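# Gently close the silver case lid, then withdraw both hands

## Task

Close the silver case's lid without moving the case or disturbing what is inside it. The lid must not drop shut from higher than a few millimetres above the rim, and must not be slammed. At the end, both hands must be away from everything on the table.

## Robot and tools

Robot: two arms on a table. left_arm carries a left hand and has its base at (-0.010, +0.346, 0) m. right_arm carries a right hand and has its base at (+0.045, -0.342, 0) m. Both bases are turned only slightly about z.

Scene frame: the origin is at table-top height, midway between the nominal bases. +x points out over the table, +z points up, and the left arm sits on +y. Arm names do not match image sides.

Hand point: each arm is steered by a point 0.15 m out from the wrist face and 0.05 m in front of the palm. Its +z runs along the straight fingers, and its +y points out of the palm. For the right hand +x runs across the palm away from the thumb; for the left hand +x points toward the thumb. Straight fingertips reach 0.06 to 0.07 m past the point, about 0.06 m behind it along -y. A wrist bracket on the little-finger side can strike objects.

The 28-number row: every call that moves something uses rows of 28 values, each in [-1, 1]. One row covers both arms, left first, then right. Each arm has 14 values:
- dx, dy, dz, rx, ry, rz: an offset, not a pose. It counts from that arm's Hand target as it stood when the action or move began, and is measured along that Hand target's own axes. 1.0 equals 0.6 m or 180 degrees. rx, ry, rz together form one rotation vector. All six at 0 re-requests the current Hand target.
- six finger-motor targets, in this order: little, ring, middle, index, thumb_bend, thumb_turn. These are absolute positions, with +1 open or straight and -1 closed. For thumb_turn, -1 places the thumb in front of the palm, opposite the fingers, and +1 places it beside the palm.
- force_limit: the fingertip force at which a closing motor stops. -1 is about 0 N and +1 is 10 N, or 15 N for the two thumb motors.
- speed: -1 is almost still, and +0.48 or above is full speed, where a full stroke takes 0.49 s. For a soft grip, use -0.94 or lower.
There is no value meaning 'leave alone'. To keep a hand unchanged, resend the last eight hand values you sent it in this scene. If you have sent none yet, send its hand_measured six, then hand_force_limit and hand_speed.

Tools:
- execute_actions(actions, cameras): actions is a list of actions. Each action is a table of up to 15 rows, each row lasting 1/30 s. If the table is shorter than 15 rows, its last row holds for the remaining steps. Every row within an action counts from that action's starting Hand target. Repeating an offset in a later action moves the arm further. Images come back only if actions is empty or cameras asks for them.
- move(target, speed, blend, blocking, cameras): target is one row, or a list of up to 15 rows. All rows are offsets from the same starting Hand targets, not chained from one to the next. speed is the top path speed in m/s, from 0.002 to 4.3 (default 0.25); rotation is capped at twice that figure in rad/s. blend, in metres, rounds the corners of a list; 0 stops at each target. blocking=false returns after about 0.5 s while the motion continues. Each path is straight, lasts at least 0.5 s and at most 10 s, and avoids nothing. The result adds a move: line giving the outcome (done, off_target, moving, held, fault) and any limits (paced means the command was clipped; held means steps were withheld).
- wait(seconds): 0 to 10 s. The arms hold their last command, and any running move continues.
- stop(): brakes a running move.
- zoom_image(camera, region): camera is cam_high, cam_left_wrist or cam_right_wrist. region is [x0, y0, x1, y1] in pixels of that camera's latest image, at most 504 by 504. All three cameras give 672x504 images; both wrist cameras are fisheye.
- show_instructions(): shows the reference pages.
- finished_scene(scene): ends scene 1, 2 or 3. This cannot be undone.

Reading results: end_effector_position (m) and end_effector_quat_wxyz are in the scene frame. Hand target is the last commanded pose after clipping; the next offsets start from it. Arms often rest 1 to 3 cm from it, sometimes 5 cm, mostly lower. This alone does not mean contact, and the next command asks for the target again. Orientation commands are clipped to within 40 degrees of the measured orientation on each step.
- hand_measured: each motor's position on the target scale.
- hand_stopped_by: moving, target, force, stalled or fault.
- hand_load_n: fingertip load per motor; positive means something pushes the finger open. It falls to about 0 if a grip is lost.
All three lists follow the six-motor order. Joint torques include the arm's own weight, so they are nonzero even in free air. Joint velocities may appear as 'within noise'. A MOTOR HOT line appears at 85 °C. At 100 °C that arm's joints go limp for 30 to 60 s or longer. Stretched arms, held loads and pushing against unreachable poses all build heat.

Gripping: with the thumb turned in front of the palm, the hand can close on objects about 0.035 to 0.065 m thick, or on handles down to about 0.025 m. A motor moves only when its target changes by at least 0.002. To grip harder, raise force_limit and send a target more closed than hand_measured. To loosen, send a target more open.

Avoid:
- letting the lid drop or slamming it; lower it with a slow move right down to the rim;
- shifting the case or its contents;
- fast or deep contact, since speed and overshoot past contact both add force;
- the two hands touching or gripping each other;
- paths close to an arm's own base;
- anything leaving the table.
Finish by raising both hands away from all objects before calling finished_scene.

Each tool is called after "Request:" as name(argument=value, ...) on one line, values as JSON.

Reference images:

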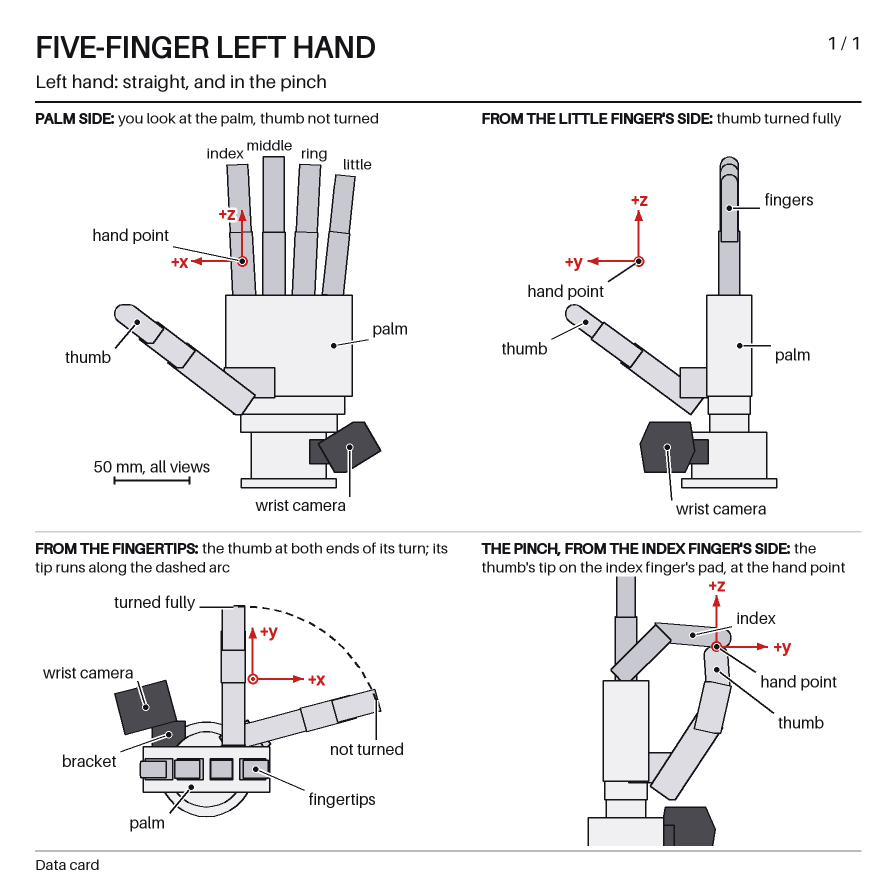

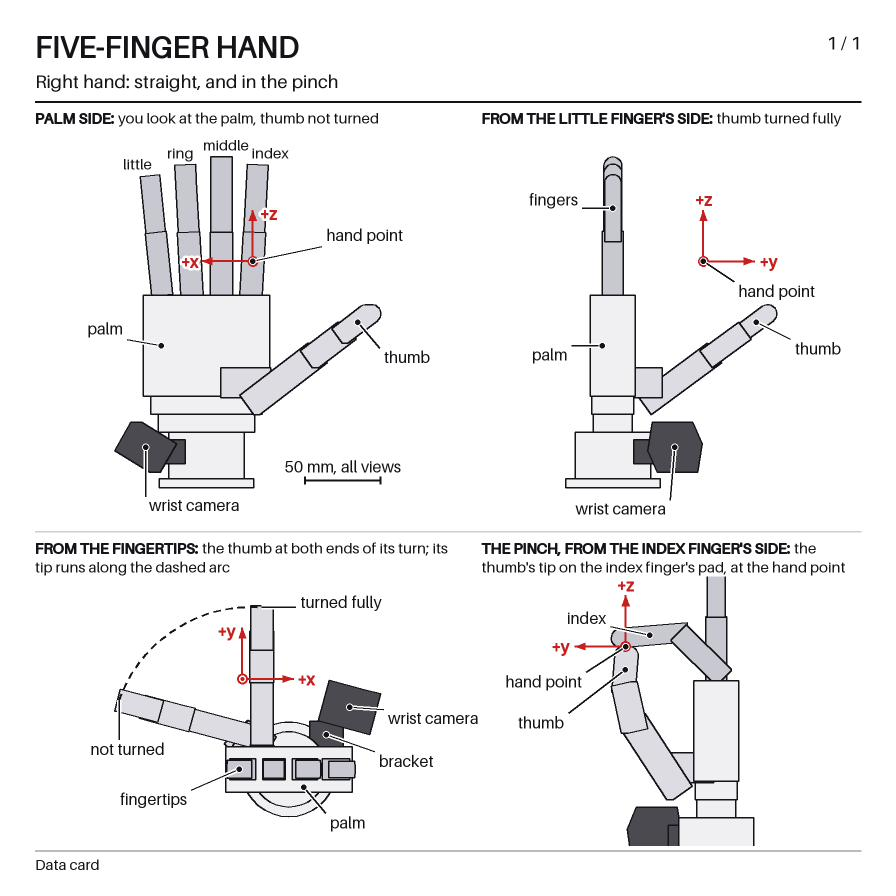

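## Session

Request:
execute_actions(actions=[])

Scene clock: 0.00 s.
left_arm: end_effector_position=(+0.3983, +0.9550, +0.2947) hand_measured=(+1.000, +1.000, +1.000, +1.000, +1.000, +1.000) hand_load_n=(+0.0, +0.0, +0.0, +0.0, +0.0, +0.0) hand_stopped_by=(target, target, target, target, target, target) hand_force_limit=0.00 hand_speed=-0.80 end_effector_quat_wxyz=(+0.591, -0.614, +0.366, +0.374) | right_arm: end_effector_position=(+0.6535, -0.0375, +0.3026) hand_measured=(+1.000, +1.000, +1.000, +1.000, +1.000, +1.000) hand_load_n=(+0.0, +0.0, -0.5, +0.0, +0.0, +0.0) hand_stopped_by=(target, target, target, target, target, target) hand_force_limit=0.00 hand_speed=-0.80 end_effector_quat_wxyz=(+0.230, -0.115, +0.955, +0.145)
Joint positions: left_arm=[0.794 1.818 1.485 0.3 -0.852 1.076] | right_arm=[0.358 1.682 1.695 -1.06 -0.18 1.714]
Joint velocities: within noise
Joint torques (N m): no reading
Motor temperatures (°C): left_arm=[24 24 21 24 24 23] | right_arm=[25 25 22 24 24 23]
Heat: left arm: hottest waist 24 °C; right arm: hottest waist 25 °C.
Hand target: left_arm +0.4023, +0.9587, +0.2990; +0.596, -0.613, +0.362, +0.372 | right_arm +0.6586, -0.0358, +0.3152; +0.242, -0.115, +0.952, +0.148

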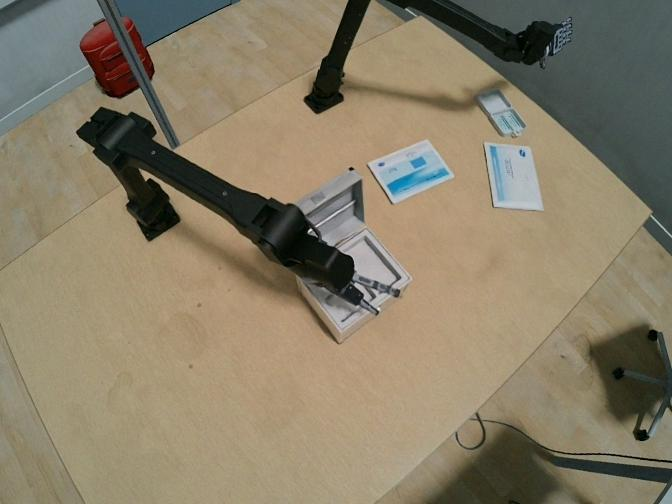

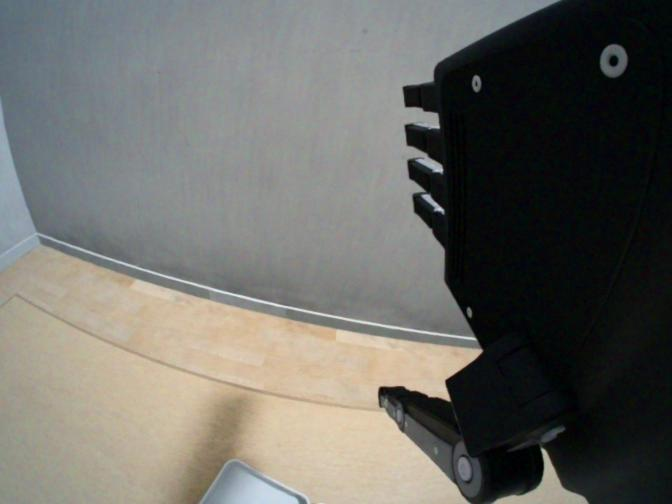

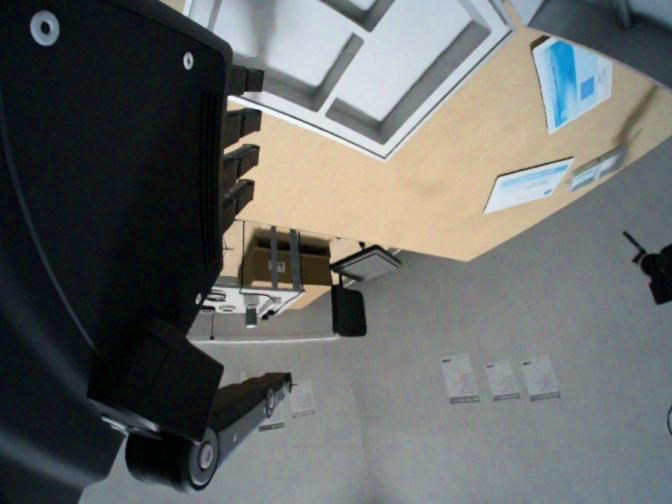

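Request:
zoom_image(camera="cam_high", region=[260, 120, 460, 370])

Request:
zoom_image(camera="cam_high", region=[440, 70, 560, 160])

Request:
zoom_image(camera="cam_right_wrist", region=[180, 0, 672, 280])

Scaled by 2.016 from the camera's 672x504 image, which has a finer 960x720 frame.

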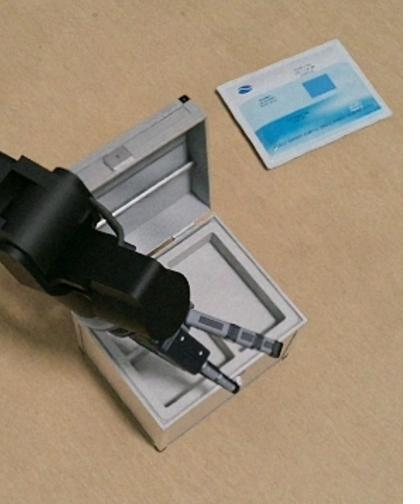

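Scaled by 4.200 from the camera's 672x504 image, which has a finer 960x720 frame.

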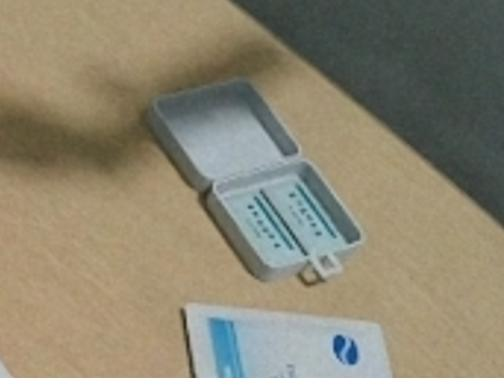

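Scaled by 1.024 from the camera's 672x504 image, which has a finer 960x720 frame.

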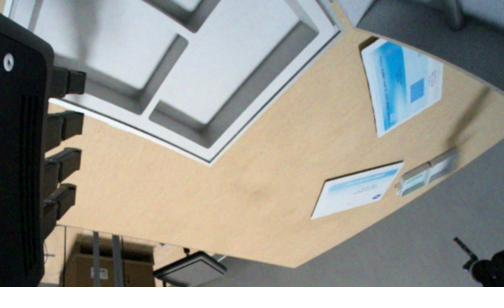

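Request:
move(target=[[0,0,0,0,0,0,1,1,1,1,1,1,0,-0.8,-0.118,0.056,-0.2125,0,0,0,1,1,1,1,1,1,0,-0.8],[0,0,0,0,0,0,1,1,1,1,1,1,0,-0.8,-0.009,-0.3675,-0.482,0,0,0,1,1,1,1,1,1,0,-0.8]], blend=[0.04,0], cameras=["all"])

Scene clock: 4.37 s.
left_arm: end_effector_position=(+0.3983, +0.9550, +0.2947) hand_measured=(+1.000, +1.000, +1.000, +1.000, +1.000, +1.000) hand_load_n=(+0.0, +0.0, +0.0, +0.0, +0.0, -0.5) hand_stopped_by=(target, target, target, target, target, target) hand_force_limit=0.00 hand_speed=-0.80 end_effector_quat_wxyz=(+0.591, -0.614, +0.366, +0.374) | right_arm: end_effector_position=(+0.6084, -0.3415, +0.4870) hand_measured=(+1.000, +1.000, +1.000, +1.000, +1.000, +1.000) hand_load_n=(+0.0, +0.0, +0.0, +0.0, +0.0, +0.0) hand_stopped_by=(target, target, target, target, target, target) hand_force_limit=0.00 hand_speed=-0.80 end_effector_quat_wxyz=(+0.246, -0.096, +0.952, +0.152)
Joint positions: left_arm=[0.794 1.818 1.485 0.3 -0.852 1.076] | right_arm=[-0.235 1.655 2.161 -1.69 -0.454 1.2]
Joint torques (N m): left_arm=[1.2 -18.43 10.25 2.02 0.02 0.09] | right_arm=[0.67 -12.34 12.88 -0.02 -0.59 -0.12]
Heat: left arm: hottest waist 24 °C; right arm: hottest waist 25 °C.
Hand target: left_arm +0.4023, +0.9587, +0.2990; +0.596, -0.613, +0.362, +0.372 | right_arm +0.6039, -0.3374, +0.5110; +0.242, -0.116, +0.952, +0.148
Off the commanded pose: left_arm 0.007 m, 1 deg | right_arm 0.025 m, 2 deg.
joint sent to its limit (right arm) — joint 4 (wrist pitch), lower limit. The joint targets are off in orientation, not in position.
move: off_target (right_arm)

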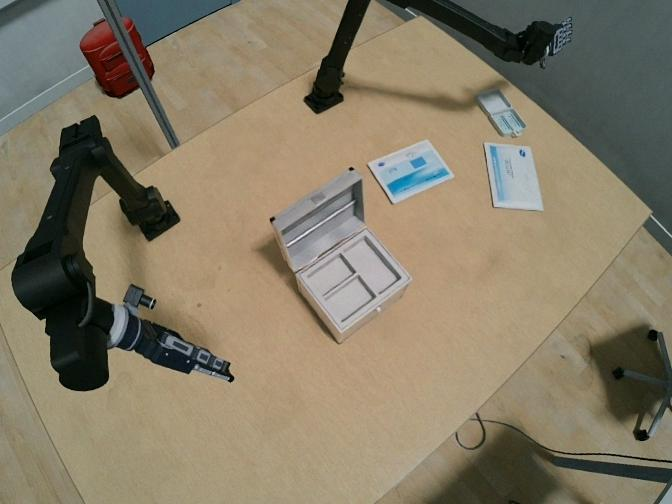

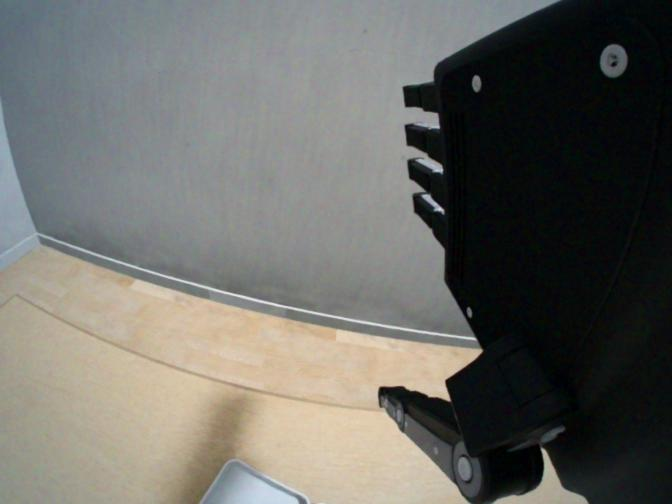

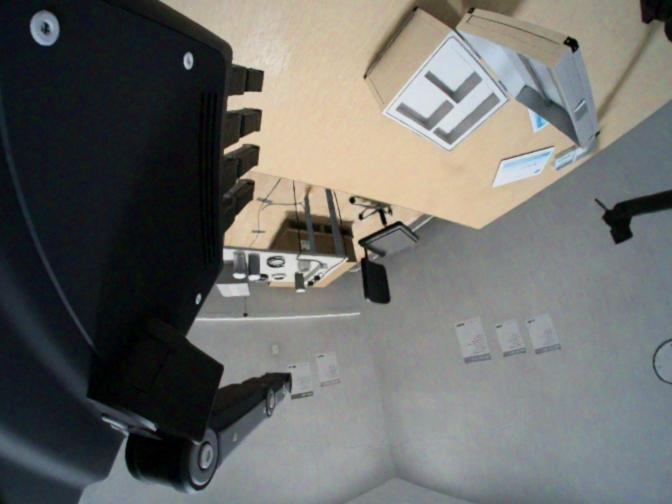

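Request:
zoom_image(camera="cam_high", region=[250, 150, 430, 350])

Request:
zoom_image(camera="cam_right_wrist", region=[340, 0, 640, 200])

Scaled by 2.520 from the camera's 672x504 image, which has a finer 960x720 frame.

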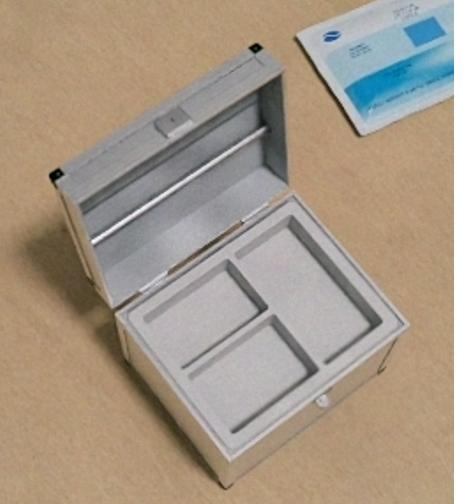

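Scaled by 1.680 from the camera's 672x504 image, which has a finer 960x720 frame.

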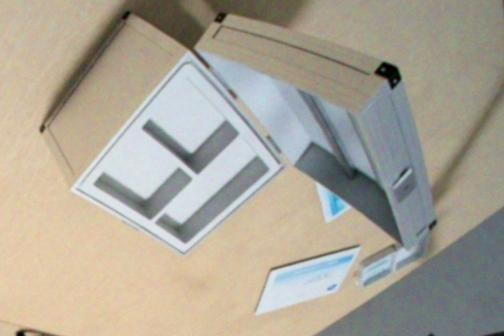

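Request:
move(target=[0,0,0,0,0,0,1,1,1,1,1,1,0,-0.8,0.3133,0.44,0.095,0.425,-0.1876,-0.432,1,1,1,1,1,-1,0,0], cameras=["all"])

Scene clock: 22.73 s.
left_arm: end_effector_position=(+0.3983, +0.9550, +0.2947) hand_measured=(+1.000, +1.000, +1.000, +1.000, +1.000, +1.000) hand_load_n=(+0.0, +0.0, +0.0, +0.0, +0.0, +0.0) hand_stopped_by=(target, target, target, target, target, target) hand_force_limit=0.00 hand_speed=-0.80 end_effector_quat_wxyz=(+0.591, -0.614, +0.366, +0.374) | right_arm: end_effector_position=(+0.3918, -0.1058, +0.4333) hand_measured=(+1.000, +1.000, +1.000, +1.000, +1.000, -1.000) hand_load_n=(+0.0, +0.0, +0.0, -0.5, +0.0, +0.5) hand_stopped_by=(target, target, target, target, target, target) hand_force_limit=0.00 hand_speed=0.00 end_effector_quat_wxyz=(+0.516, -0.431, +0.478, -0.565)
Joint positions: left_arm=[0.794 1.818 1.485 0.3 -0.852 1.076] | right_arm=[1.029 0.829 0.769 0.428 1.073 -0.321]
Joint torques (N m): left_arm=[0.32 -18.2 10.14 1.88 0.03 0.11] | right_arm=[1.44 -0.97 9.4 1.61 -0.25 -0.14]
Heat: left arm: hottest shoulder 25 °C; right arm: hottest waist 25 °C.
Hand target: left_arm +0.4023, +0.9587, +0.2990; +0.596, -0.613, +0.362, +0.372 | right_arm +0.3905, -0.1007, +0.4296; +0.517, -0.434, +0.474, -0.565
Off the commanded pose: left_arm 0.007 m, 1 deg | right_arm 0.006 m, 1 deg.
move: done

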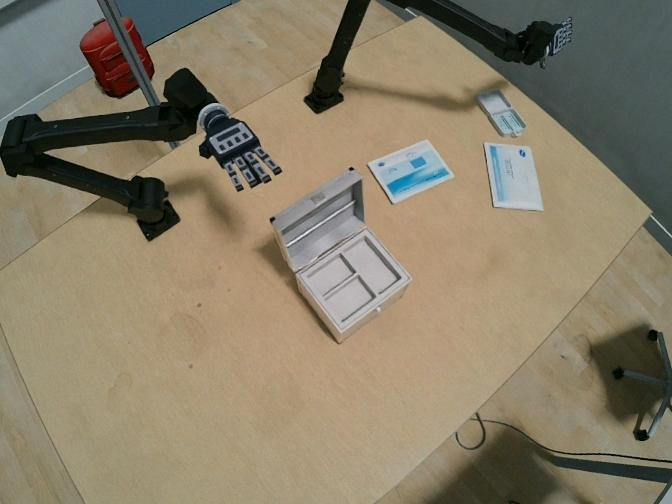

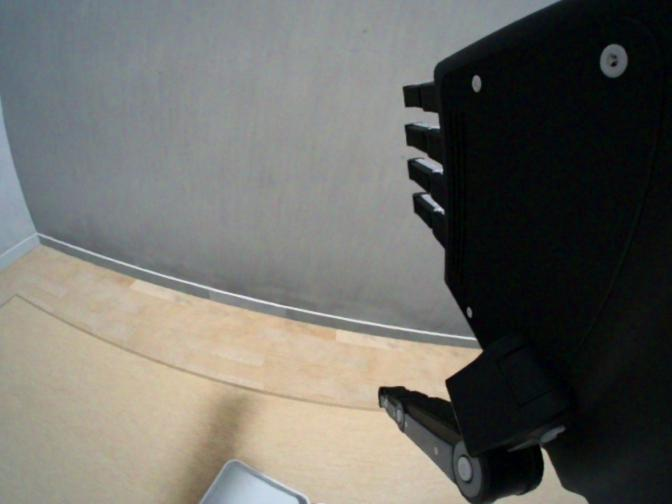

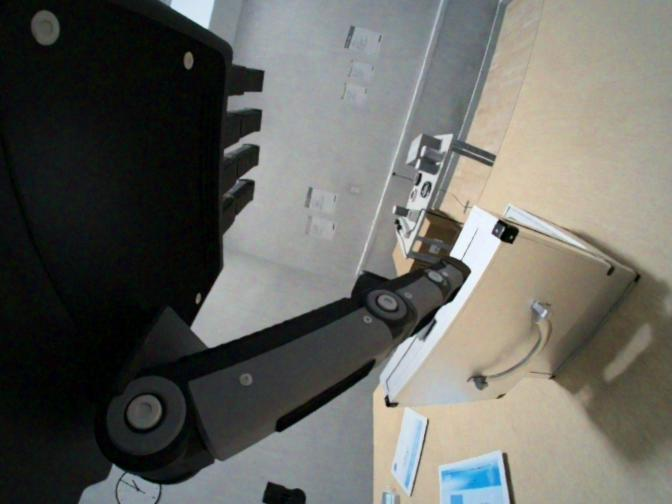

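Request:
zoom_image(camera="cam_high", region=[190, 90, 390, 290])

Request:
zoom_image(camera="cam_right_wrist", region=[340, 150, 672, 430])

Scaled by 2.520 from the camera's 672x504 image, which has a finer 960x720 frame.

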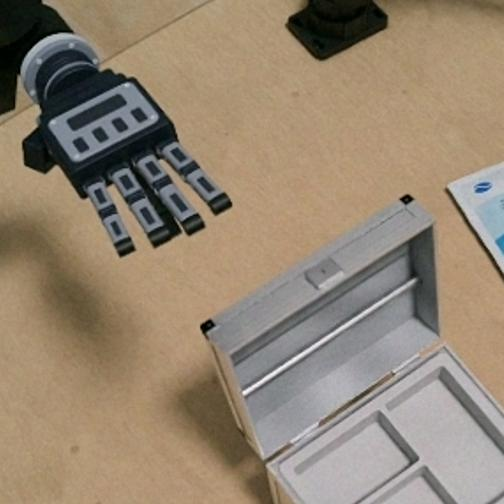

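Scaled by 1.518 from the camera's 672x504 image, which has a finer 960x720 frame.

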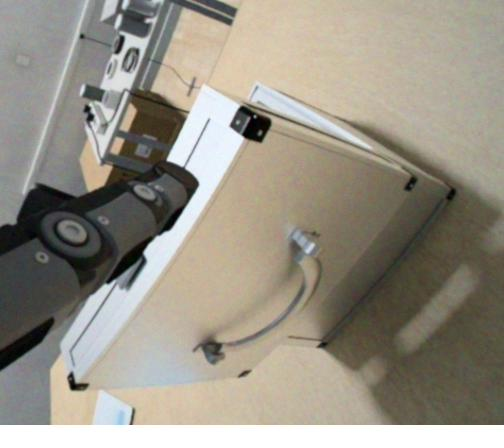

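Request:
move(target=[0,0,0,0,0,0,1,1,1,1,1,1,0,-0.8,-0.0614,0.0519,0.01,0,0,0,1,1,1,1,1,-1,0,0], cameras=["all"], speed=0.1)

Request:
zoom_image(camera="cam_high", region=[220, 110, 420, 310])

Request:
zoom_image(camera="cam_right_wrist", region=[300, 100, 672, 440])

Scene clock: 28.77 s.
left_arm: end_effector_position=(+0.3983, +0.9550, +0.2947) hand_measured=(+1.000, +1.000, +1.000, +1.000, +1.000, +1.000) hand_load_n=(+0.0, +0.0, +0.0, +0.0, +0.0, +0.0) hand_stopped_by=(target, target, target, target, target, target) hand_force_limit=0.00 hand_speed=-0.80 end_effector_quat_wxyz=(+0.591, -0.614, +0.366, +0.374) | right_arm: end_effector_position=(+0.4072, -0.0688, +0.4019) hand_measured=(+1.000, +1.000, +1.000, +1.000, +1.000, -1.000) hand_load_n=(+0.0, +0.0, +0.0, +0.0, +0.0, +0.0) hand_stopped_by=(target, target, target, target, target, target) hand_force_limit=0.00 hand_speed=0.00 end_effector_quat_wxyz=(+0.515, -0.433, +0.477, -0.565)
Joint positions: left_arm=[0.794 1.818 1.485 0.3 -0.852 1.076] | right_arm=[1.051 0.969 0.758 0.59 1.091 -0.338]
Joint torques (N m): left_arm=[0.79 -18.08 10.17 1.84 0.06 0.12] | right_arm=[1.14 -2.78 9.39 1.5 -0.2 -0.17]
Heat: left arm: hottest shoulder 25 °C; right arm: hottest waist 25 °C.
Hand target: left_arm +0.4023, +0.9587, +0.2990; +0.596, -0.613, +0.362, +0.372 | right_arm +0.4050, -0.0649, +0.4000; +0.517, -0.434, +0.474, -0.565
Off the commanded pose: left_arm 0.007 m, 1 deg | right_arm 0.005 m, 0 deg.
move: done

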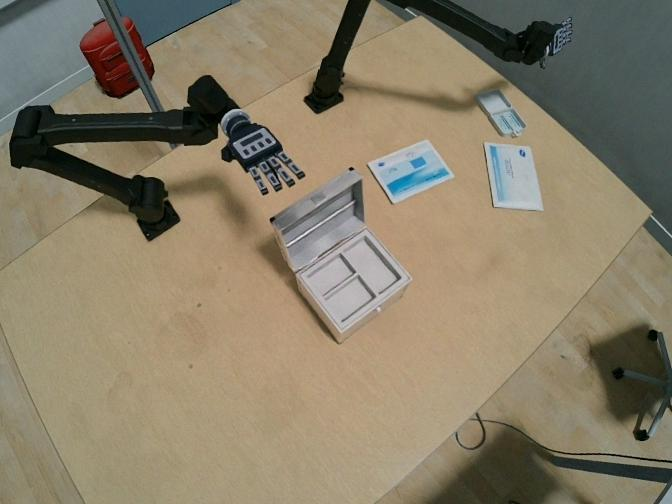

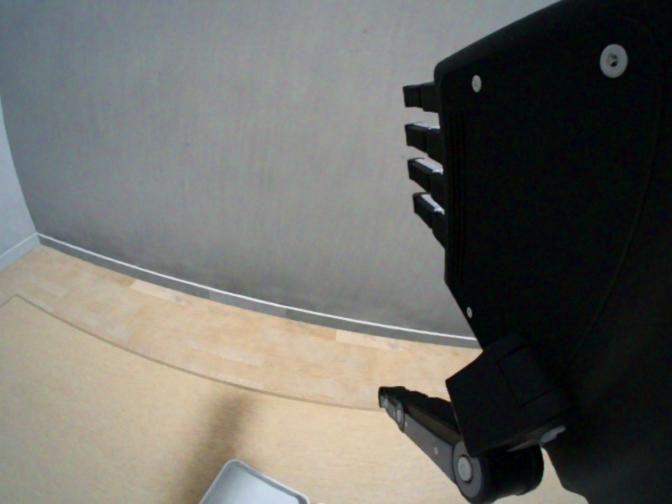

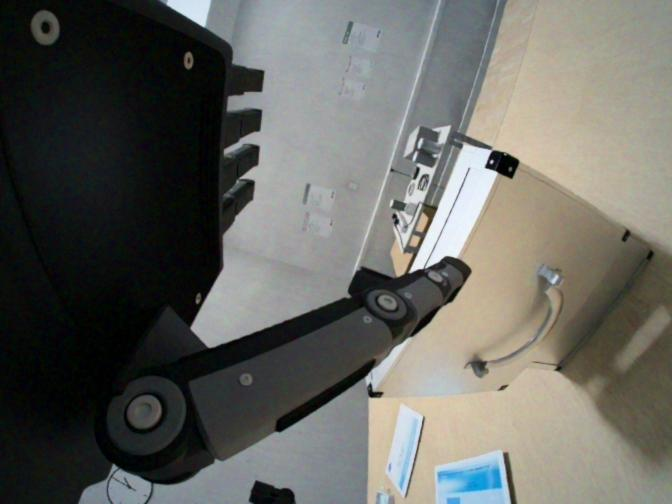

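Scaled by 2.520 from the camera's 672x504 image, which has a finer 960x720 frame.

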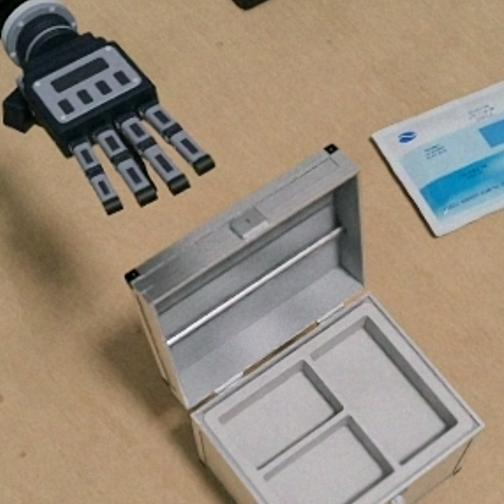

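Scaled by 1.355 from the camera's 672x504 image, which has a finer 960x720 frame.

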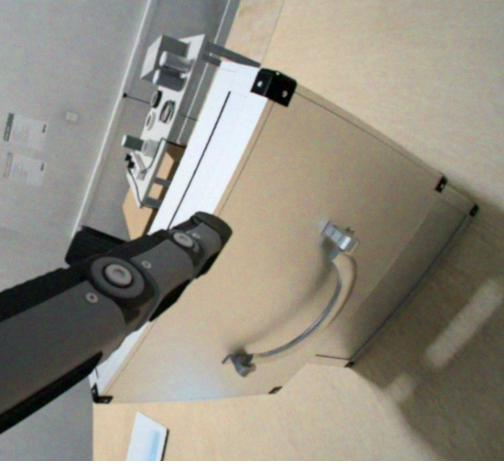

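Request:
move(target=[0,0,0,0,0,0,1,1,1,1,1,1,0,-0.8,-0.0158,0.1903,0.0142,0,0,0,1,1,1,1,1,-1,0,0], cameras=["cam_high","cam_right_wrist"], speed=0.08)

Request:
zoom_image(camera="cam_high", region=[220, 110, 420, 310])

Request:
zoom_image(camera="cam_right_wrist", region=[300, 100, 672, 440])

Scene clock: 33.13 s.
left_arm: end_effector_position=(+0.3983, +0.9550, +0.2947) hand_measured=(+1.000, +1.000, +1.000, +1.000, +1.000, +1.000) hand_load_n=(+0.0, +0.0, +0.0, +0.0, +0.0, +0.0) hand_stopped_by=(target, target, target, target, target, target) hand_force_limit=0.00 hand_speed=-0.80 end_effector_quat_wxyz=(+0.591, -0.614, +0.366, +0.374) | right_arm: end_effector_position=(+0.4305, -0.0553, +0.2920) hand_measured=(+1.000, +1.000, +1.000, +1.000, +1.000, -1.000) hand_load_n=(+0.0, +0.0, +0.0, -0.5, +0.0, +0.5) hand_stopped_by=(target, target, target, target, target, target) hand_force_limit=0.00 hand_speed=0.00 end_effector_quat_wxyz=(+0.517, -0.439, +0.471, -0.564)
Joint positions: left_arm=[0.794 1.818 1.485 0.3 -0.852 1.076] | right_arm=[1.007 1.181 0.59 0.931 1.037 -0.304]
Joint torques (N m): left_arm=[0.67 -19.08 10.17 1.99 0.06 0.08] | right_arm=[-1.03 -4.25 8.08 1.78 -0.42 -0.01]
Heat: left arm: hottest shoulder 26 °C; right arm: hottest waist 25 °C.
Hand target: left_arm +0.4023, +0.9587, +0.2990; +0.596, -0.613, +0.362, +0.372 | right_arm +0.4339, -0.0581, +0.2890; +0.517, -0.434, +0.474, -0.565
Off the commanded pose: left_arm 0.007 m, 1 deg | right_arm 0.005 m, 1 deg.
move: done
Images, in order (width x height): cam_high 672x504, cam_right_wrist 672x504.

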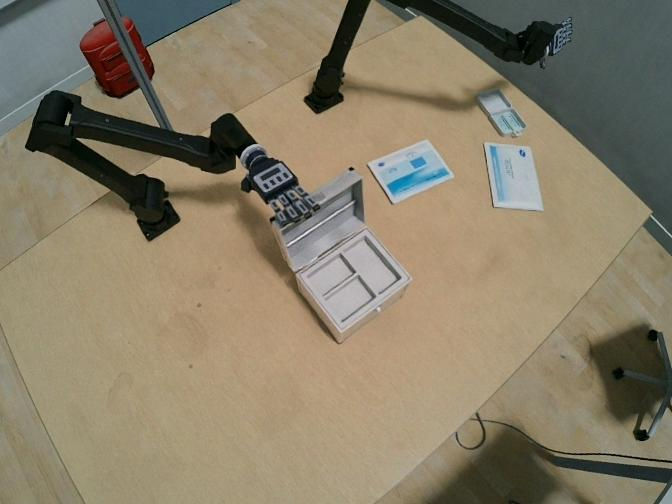

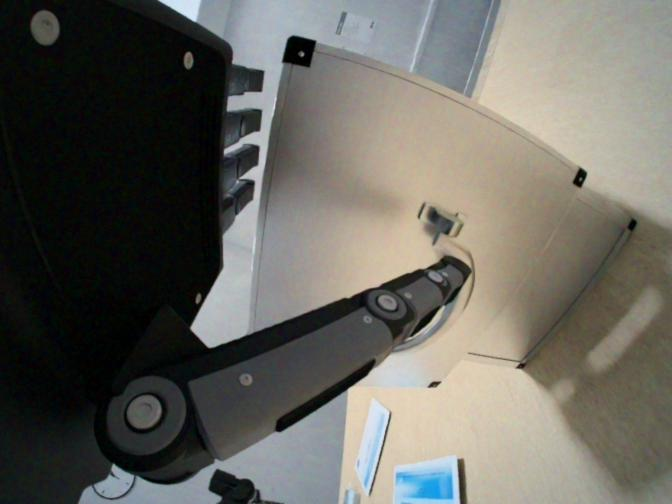

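Scaled by 2.520 from the camera's 672x504 image, which has a finer 960x720 frame.

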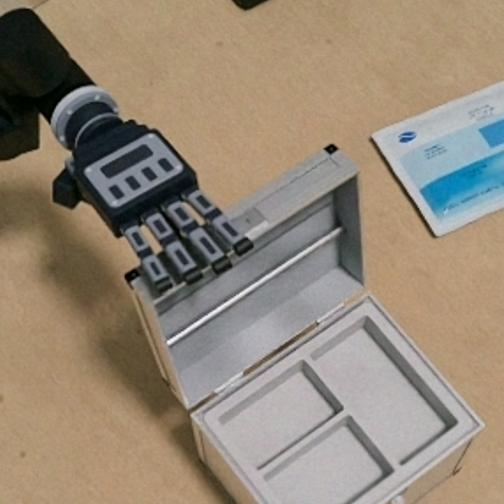

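Scaled by 1.355 from the camera's 672x504 image, which has a finer 960x720 frame.

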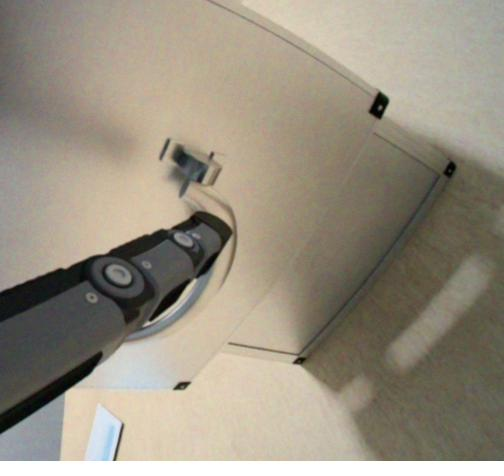

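Request:
move(target=[0,0,0,0,0,0,1,1,1,1,1,1,0,-0.8,-0.0015,-0.03,0.022,0,0,0,1,1,1,1,1,-1,0,0], cameras=["cam_high","cam_right_wrist"], speed=0.05)

Scene clock: 36.20 s.
left_arm: end_effector_position=(+0.3983, +0.9550, +0.2947) hand_measured=(+1.000, +1.000, +1.000, +1.000, +1.000, +1.000) hand_load_n=(+0.0, +0.0, +0.0, +0.0, +0.0, +0.0) hand_stopped_by=(target, target, target, target, target, target) hand_force_limit=0.00 hand_speed=-0.80 end_effector_quat_wxyz=(+0.591, -0.614, +0.366, +0.374) | right_arm: end_effector_position=(+0.4363, -0.0607, +0.2867) hand_measured=(+1.000, +1.000, +1.000, +1.000, +1.000, -1.000) hand_load_n=(+0.0, +0.0, +0.0, +0.0, +0.0, +0.0) hand_stopped_by=(target, target, target, target, target, target) hand_force_limit=0.00 hand_speed=0.00 end_effector_quat_wxyz=(+0.506, -0.451, +0.467, -0.568)
Joint positions: left_arm=[0.794 1.818 1.485 0.3 -0.852 1.076] | right_arm=[0.984 1.175 0.59 0.883 1.015 -0.296]
Joint torques (N m): left_arm=[0.91 -18.08 10.11 1.94 0.04 0.09] | right_arm=[-0.79 -5.6 12.03 0.51 -0.4 0.06]
Heat: left arm: hottest shoulder 26 °C; right arm: hottest waist 25 °C.
Hand target: left_arm +0.4023, +0.9587, +0.2990; +0.596, -0.613, +0.362, +0.372 | right_arm +0.4438, -0.0580, +0.3089; +0.517, -0.434, +0.474, -0.565
Off the commanded pose: left_arm 0.007 m, 1 deg | right_arm 0.024 m, 3 deg.
move: off_target (right_arm)
Images, in order (width x height): cam_high 672x504, cam_right_wrist 672x504.

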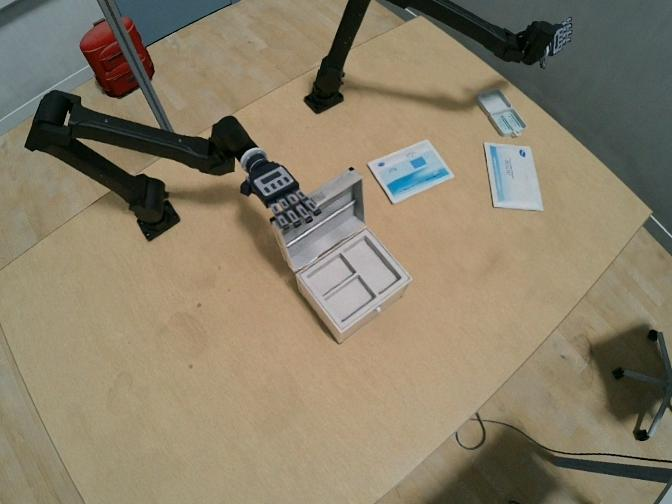

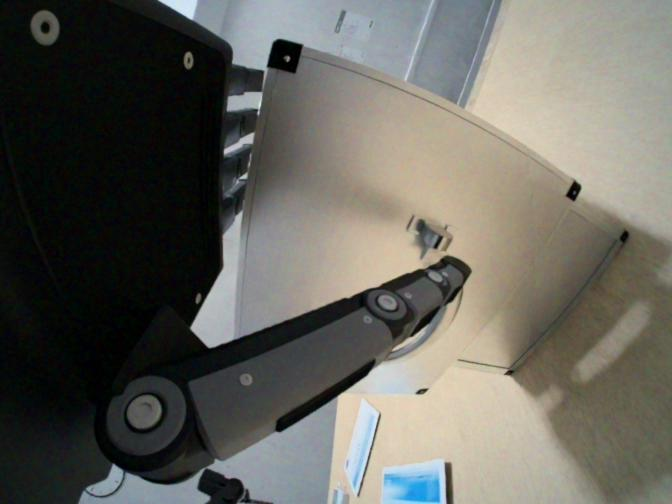

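Request:
move(target=[0,0,0,0,0,0,1,1,1,1,1,1,0,-0.8,0,-0.04,0,0,0,0,1,1,1,1,1,-1,0,0], cameras=["cam_right_wrist"], speed=0.08)

Scene clock: 37.47 s.
left_arm: end_effector_position=(+0.3983, +0.9550, +0.2947) hand_measured=(+1.000, +1.000, +1.000, +1.000, +1.000, +1.000) hand_load_n=(+0.0, +0.0, +0.0, +0.0, +0.0, +0.0) hand_stopped_by=(target, target, target, target, target, target) hand_force_limit=0.00 hand_speed=-0.80 end_effector_quat_wxyz=(+0.591, -0.614, +0.366, +0.374) | right_arm: end_effector_position=(+0.4345, -0.0641, +0.3065) hand_measured=(+1.000, +1.000, +1.000, +1.000, +1.000, -1.000) hand_load_n=(+0.0, +0.0, +0.0, +0.0, +0.0, +0.0) hand_stopped_by=(target, target, target, target, target, target) hand_force_limit=0.00 hand_speed=0.00 end_effector_quat_wxyz=(+0.504, -0.451, +0.469, -0.568)
Joint positions: left_arm=[0.794 1.818 1.485 0.3 -0.852 1.076] | right_arm=[0.984 1.126 0.617 0.807 1.019 -0.296]
Joint torques (N m): left_arm=[0.79 -18.9 10.19 2.09 0.01 0.09] | right_arm=[0.15 -5.13 13.24 0.32 -0.11 -0.04]
Heat: left arm: hottest shoulder 26 °C; right arm: hottest waist 25 °C.
Hand target: left_arm +0.4023, +0.9587, +0.2990; +0.596, -0.613, +0.362, +0.372 | right_arm +0.4397, -0.0576, +0.3326; +0.517, -0.434, +0.474, -0.565
Off the commanded pose: left_arm 0.007 m, 1 deg | right_arm 0.027 m, 3 deg.
move: off_target (right_arm)
Images, in order (width x height): cam_right_wrist 672x504.

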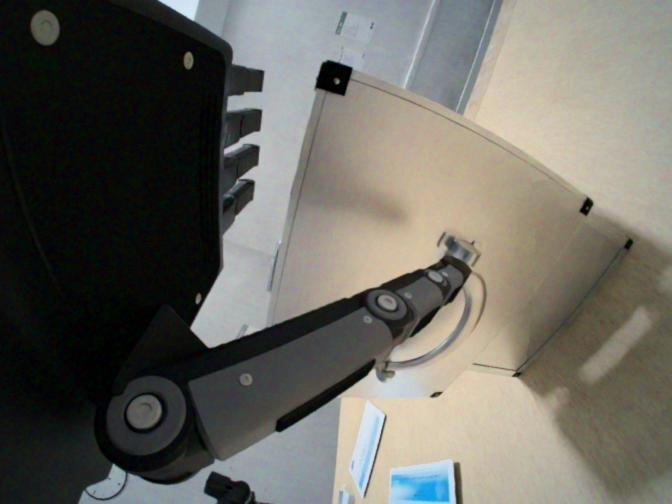

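Request:
move(target=[0,0,0,0,0,0,1,1,1,1,1,1,0,-0.8,0,0.0665,-0.0067,0,0,0,1,1,1,1,1,-1,0,0], cameras=["cam_right_wrist"], speed=0.05)

Scene clock: 39.63 s.
left_arm: end_effector_position=(+0.3983, +0.9550, +0.2947) hand_measured=(+1.000, +1.000, +1.000, +1.000, +1.000, +1.000) hand_load_n=(+0.0, -0.5, +0.0, +0.0, +0.0, +0.0) hand_stopped_by=(target, target, target, target, target, target) hand_force_limit=0.00 hand_speed=-0.80 end_effector_quat_wxyz=(+0.591, -0.614, +0.366, +0.374) | right_arm: end_effector_position=(+0.4398, -0.0559, +0.2960) hand_measured=(+1.000, +1.000, +1.000, +1.000, +1.000, -1.000) hand_load_n=(+0.0, +0.0, +0.0, +0.0, +0.0, +0.0) hand_stopped_by=(target, target, target, target, target, target) hand_force_limit=0.00 hand_speed=0.00 end_effector_quat_wxyz=(+0.516, -0.439, +0.471, -0.565)
Joint positions: left_arm=[0.794 1.818 1.485 0.3 -0.852 1.076] | right_arm=[0.984 1.187 0.61 0.907 1.017 -0.293]
Joint torques (N m): left_arm=[1.32 -17.73 10.19 2.13 0.04 0.1] | right_arm=[-0.62 -4.31 7.99 1.77 -0.41 0.01]
Heat: left arm: hottest shoulder 26 °C; right arm: hottest waist 25 °C.
Hand target: left_arm +0.4023, +0.9587, +0.2990; +0.596, -0.613, +0.362, +0.372 | right_arm +0.4427, -0.0579, +0.2927; +0.517, -0.434, +0.474, -0.565
Off the commanded pose: left_arm 0.007 m, 1 deg | right_arm 0.005 m, 1 deg.
move: done
Images, in order (width x height): cam_right_wrist 672x504.

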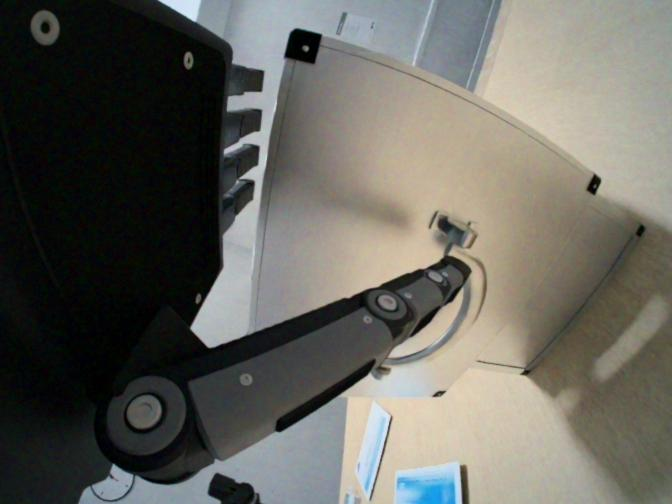

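Request:
move(target=[0,0,0,0,0,0,1,1,1,1,1,1,0,-0.8,0,0,0,0,0,0,0.3,0.3,0.3,0.3,1,-1,-0.7,-0.7], cameras=["cam_high","cam_right_wrist"], speed=0.05)

Request:
zoom_image(camera="cam_high", region=[240, 150, 380, 290])

Scene clock: 41.07 s.
left_arm: end_effector_position=(+0.3983, +0.9550, +0.2947) hand_measured=(+1.000, +1.000, +1.000, +1.000, +1.000, +1.000) hand_load_n=(+0.0, +0.0, +0.0, +0.0, +0.0, +0.0) hand_stopped_by=(target, target, target, target, target, target) hand_force_limit=0.00 hand_speed=-0.80 end_effector_quat_wxyz=(+0.591, -0.614, +0.366, +0.374) | right_arm: end_effector_position=(+0.4406, -0.0543, +0.3010) hand_measured=(+0.476, +0.476, +0.450, +0.422, +1.000, -1.000) hand_load_n=(+0.0, +0.0, -0.5, +3.5, +0.0, +0.0) hand_stopped_by=(force, force, force, force, target, target) hand_force_limit=-0.70 hand_speed=-0.70 end_effector_quat_wxyz=(+0.527, -0.430, +0.472, -0.560)
Joint positions: left_arm=[0.794 1.818 1.485 0.3 -0.852 1.076] | right_arm=[0.981 1.187 0.61 0.927 1.005 -0.283]
Joint torques (N m): left_arm=[0.44 -18.67 10.14 2.06 0.03 0.07] | right_arm=[-0.32 -4.19 8.02 0.91 0.11 -0.09]
Heat: left arm: hottest shoulder 26 °C; right arm: hottest waist 25 °C.
Hand target: left_arm +0.4023, +0.9587, +0.2990; +0.596, -0.613, +0.362, +0.372 | right_arm +0.4426, -0.0578, +0.2927; +0.517, -0.434, +0.474, -0.565
Off the commanded pose: left_arm 0.007 m, 1 deg | right_arm 0.009 m, 1 deg.
move: done
Images, in order (width x height): cam_high 672x504, cam_right_wrist 672x504.

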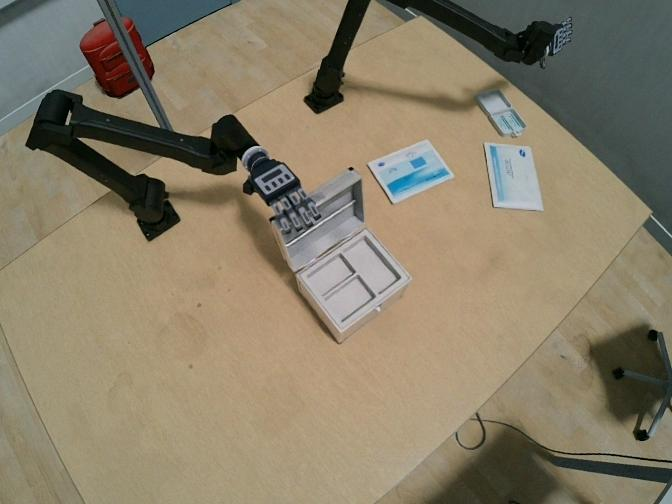

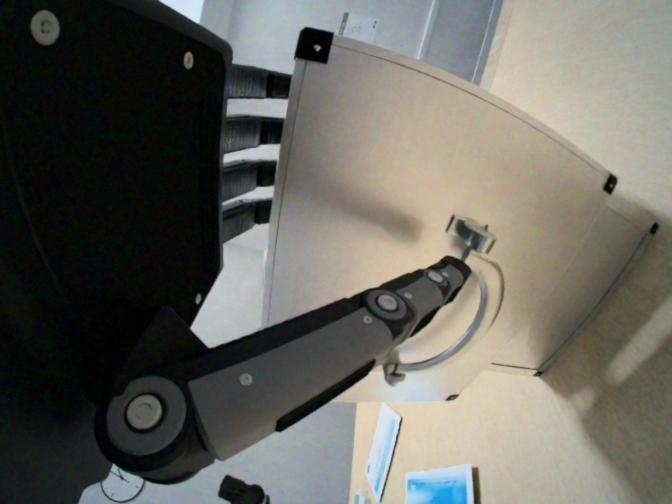

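Scaled by 3.600 from the camera's 672x504 image, which has a finer 960x720 frame.

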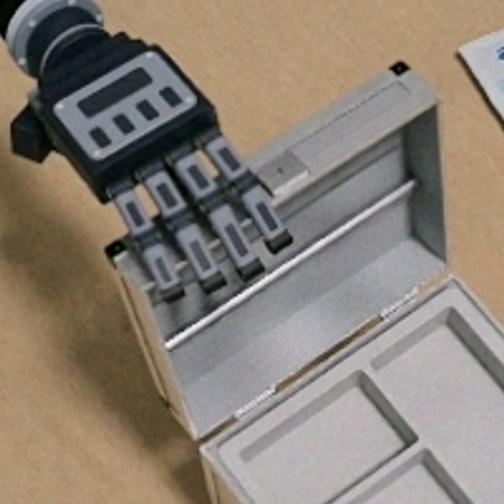

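Request:
move(target=[0,0,0,0,0,0,1,1,1,1,1,1,0,-0.8,-0.002,0,0.026,-0.028,0,0,0.3,0.3,0.3,0.3,1,-1,-0.7,-0.7], cameras=["cam_high","cam_right_wrist"], speed=0.04)

Request:
zoom_image(camera="cam_high", region=[240, 150, 380, 290])

Scene clock: 43.47 s.
left_arm: end_effector_position=(+0.3983, +0.9550, +0.2947) hand_measured=(+1.000, +1.000, +1.000, +1.000, +1.000, +1.000) hand_load_n=(+0.0, +0.0, +0.0, +0.0, +0.0, +0.0) hand_stopped_by=(target, target, target, target, target, target) hand_force_limit=0.00 hand_speed=-0.80 end_effector_quat_wxyz=(+0.591, -0.614, +0.366, +0.374) | right_arm: end_effector_position=(+0.4519, -0.0579, +0.2933) hand_measured=(+0.476, +0.476, +0.450, +0.422, +1.000, -1.000) hand_load_n=(+0.5, -0.5, +0.0, +1.0, -0.5, +0.0) hand_stopped_by=(force, force, force, force, target, target) hand_force_limit=-0.70 hand_speed=-0.70 end_effector_quat_wxyz=(+0.505, -0.454, +0.496, -0.541)
Joint positions: left_arm=[0.794 1.818 1.485 0.3 -0.852 1.076] | right_arm=[0.942 1.152 0.654 0.673 0.989 -0.135]
Joint torques (N m): left_arm=[0.62 -17.96 10.25 2.04 0.05 0.1] | right_arm=[-0.73 -4.31 10.93 0.02 -0.13 -0.03]
Heat: left arm: hottest shoulder 26 °C; right arm: hottest waist 25 °C.
Hand target: left_arm +0.4023, +0.9587, +0.2990; +0.596, -0.613, +0.362, +0.372 | right_arm +0.4580, -0.0580, +0.2955; +0.498, -0.456, +0.498, -0.544
Off the commanded pose: left_arm 0.007 m, 1 deg | right_arm 0.007 m, 1 deg.
move: done
Images, in order (width x height): cam_high 672x504, cam_right_wrist 672x504.

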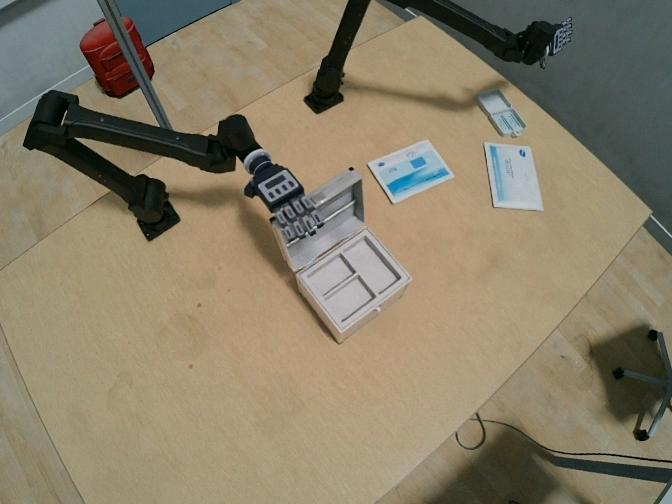

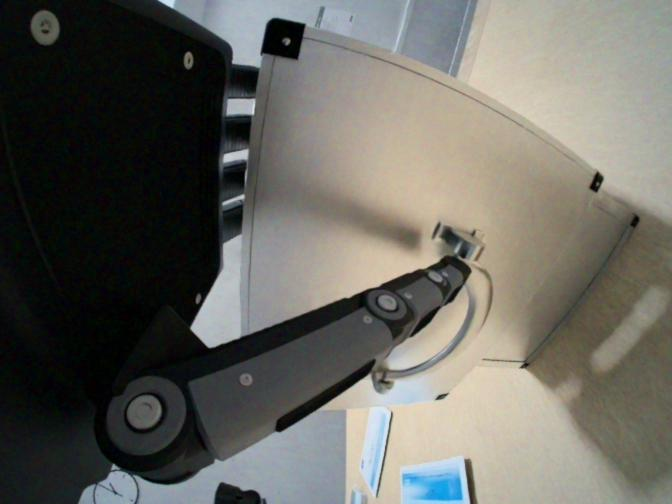

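Scaled by 3.600 from the camera's 672x504 image, which has a finer 960x720 frame.

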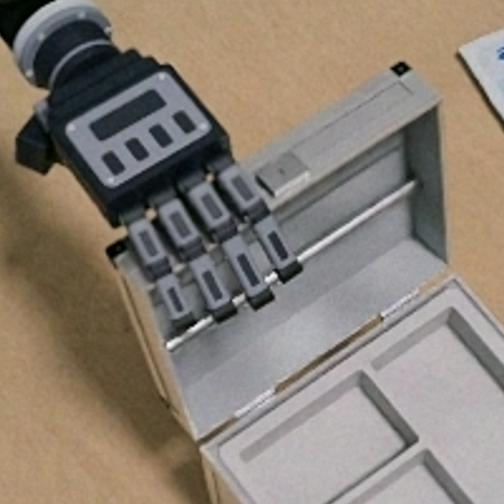

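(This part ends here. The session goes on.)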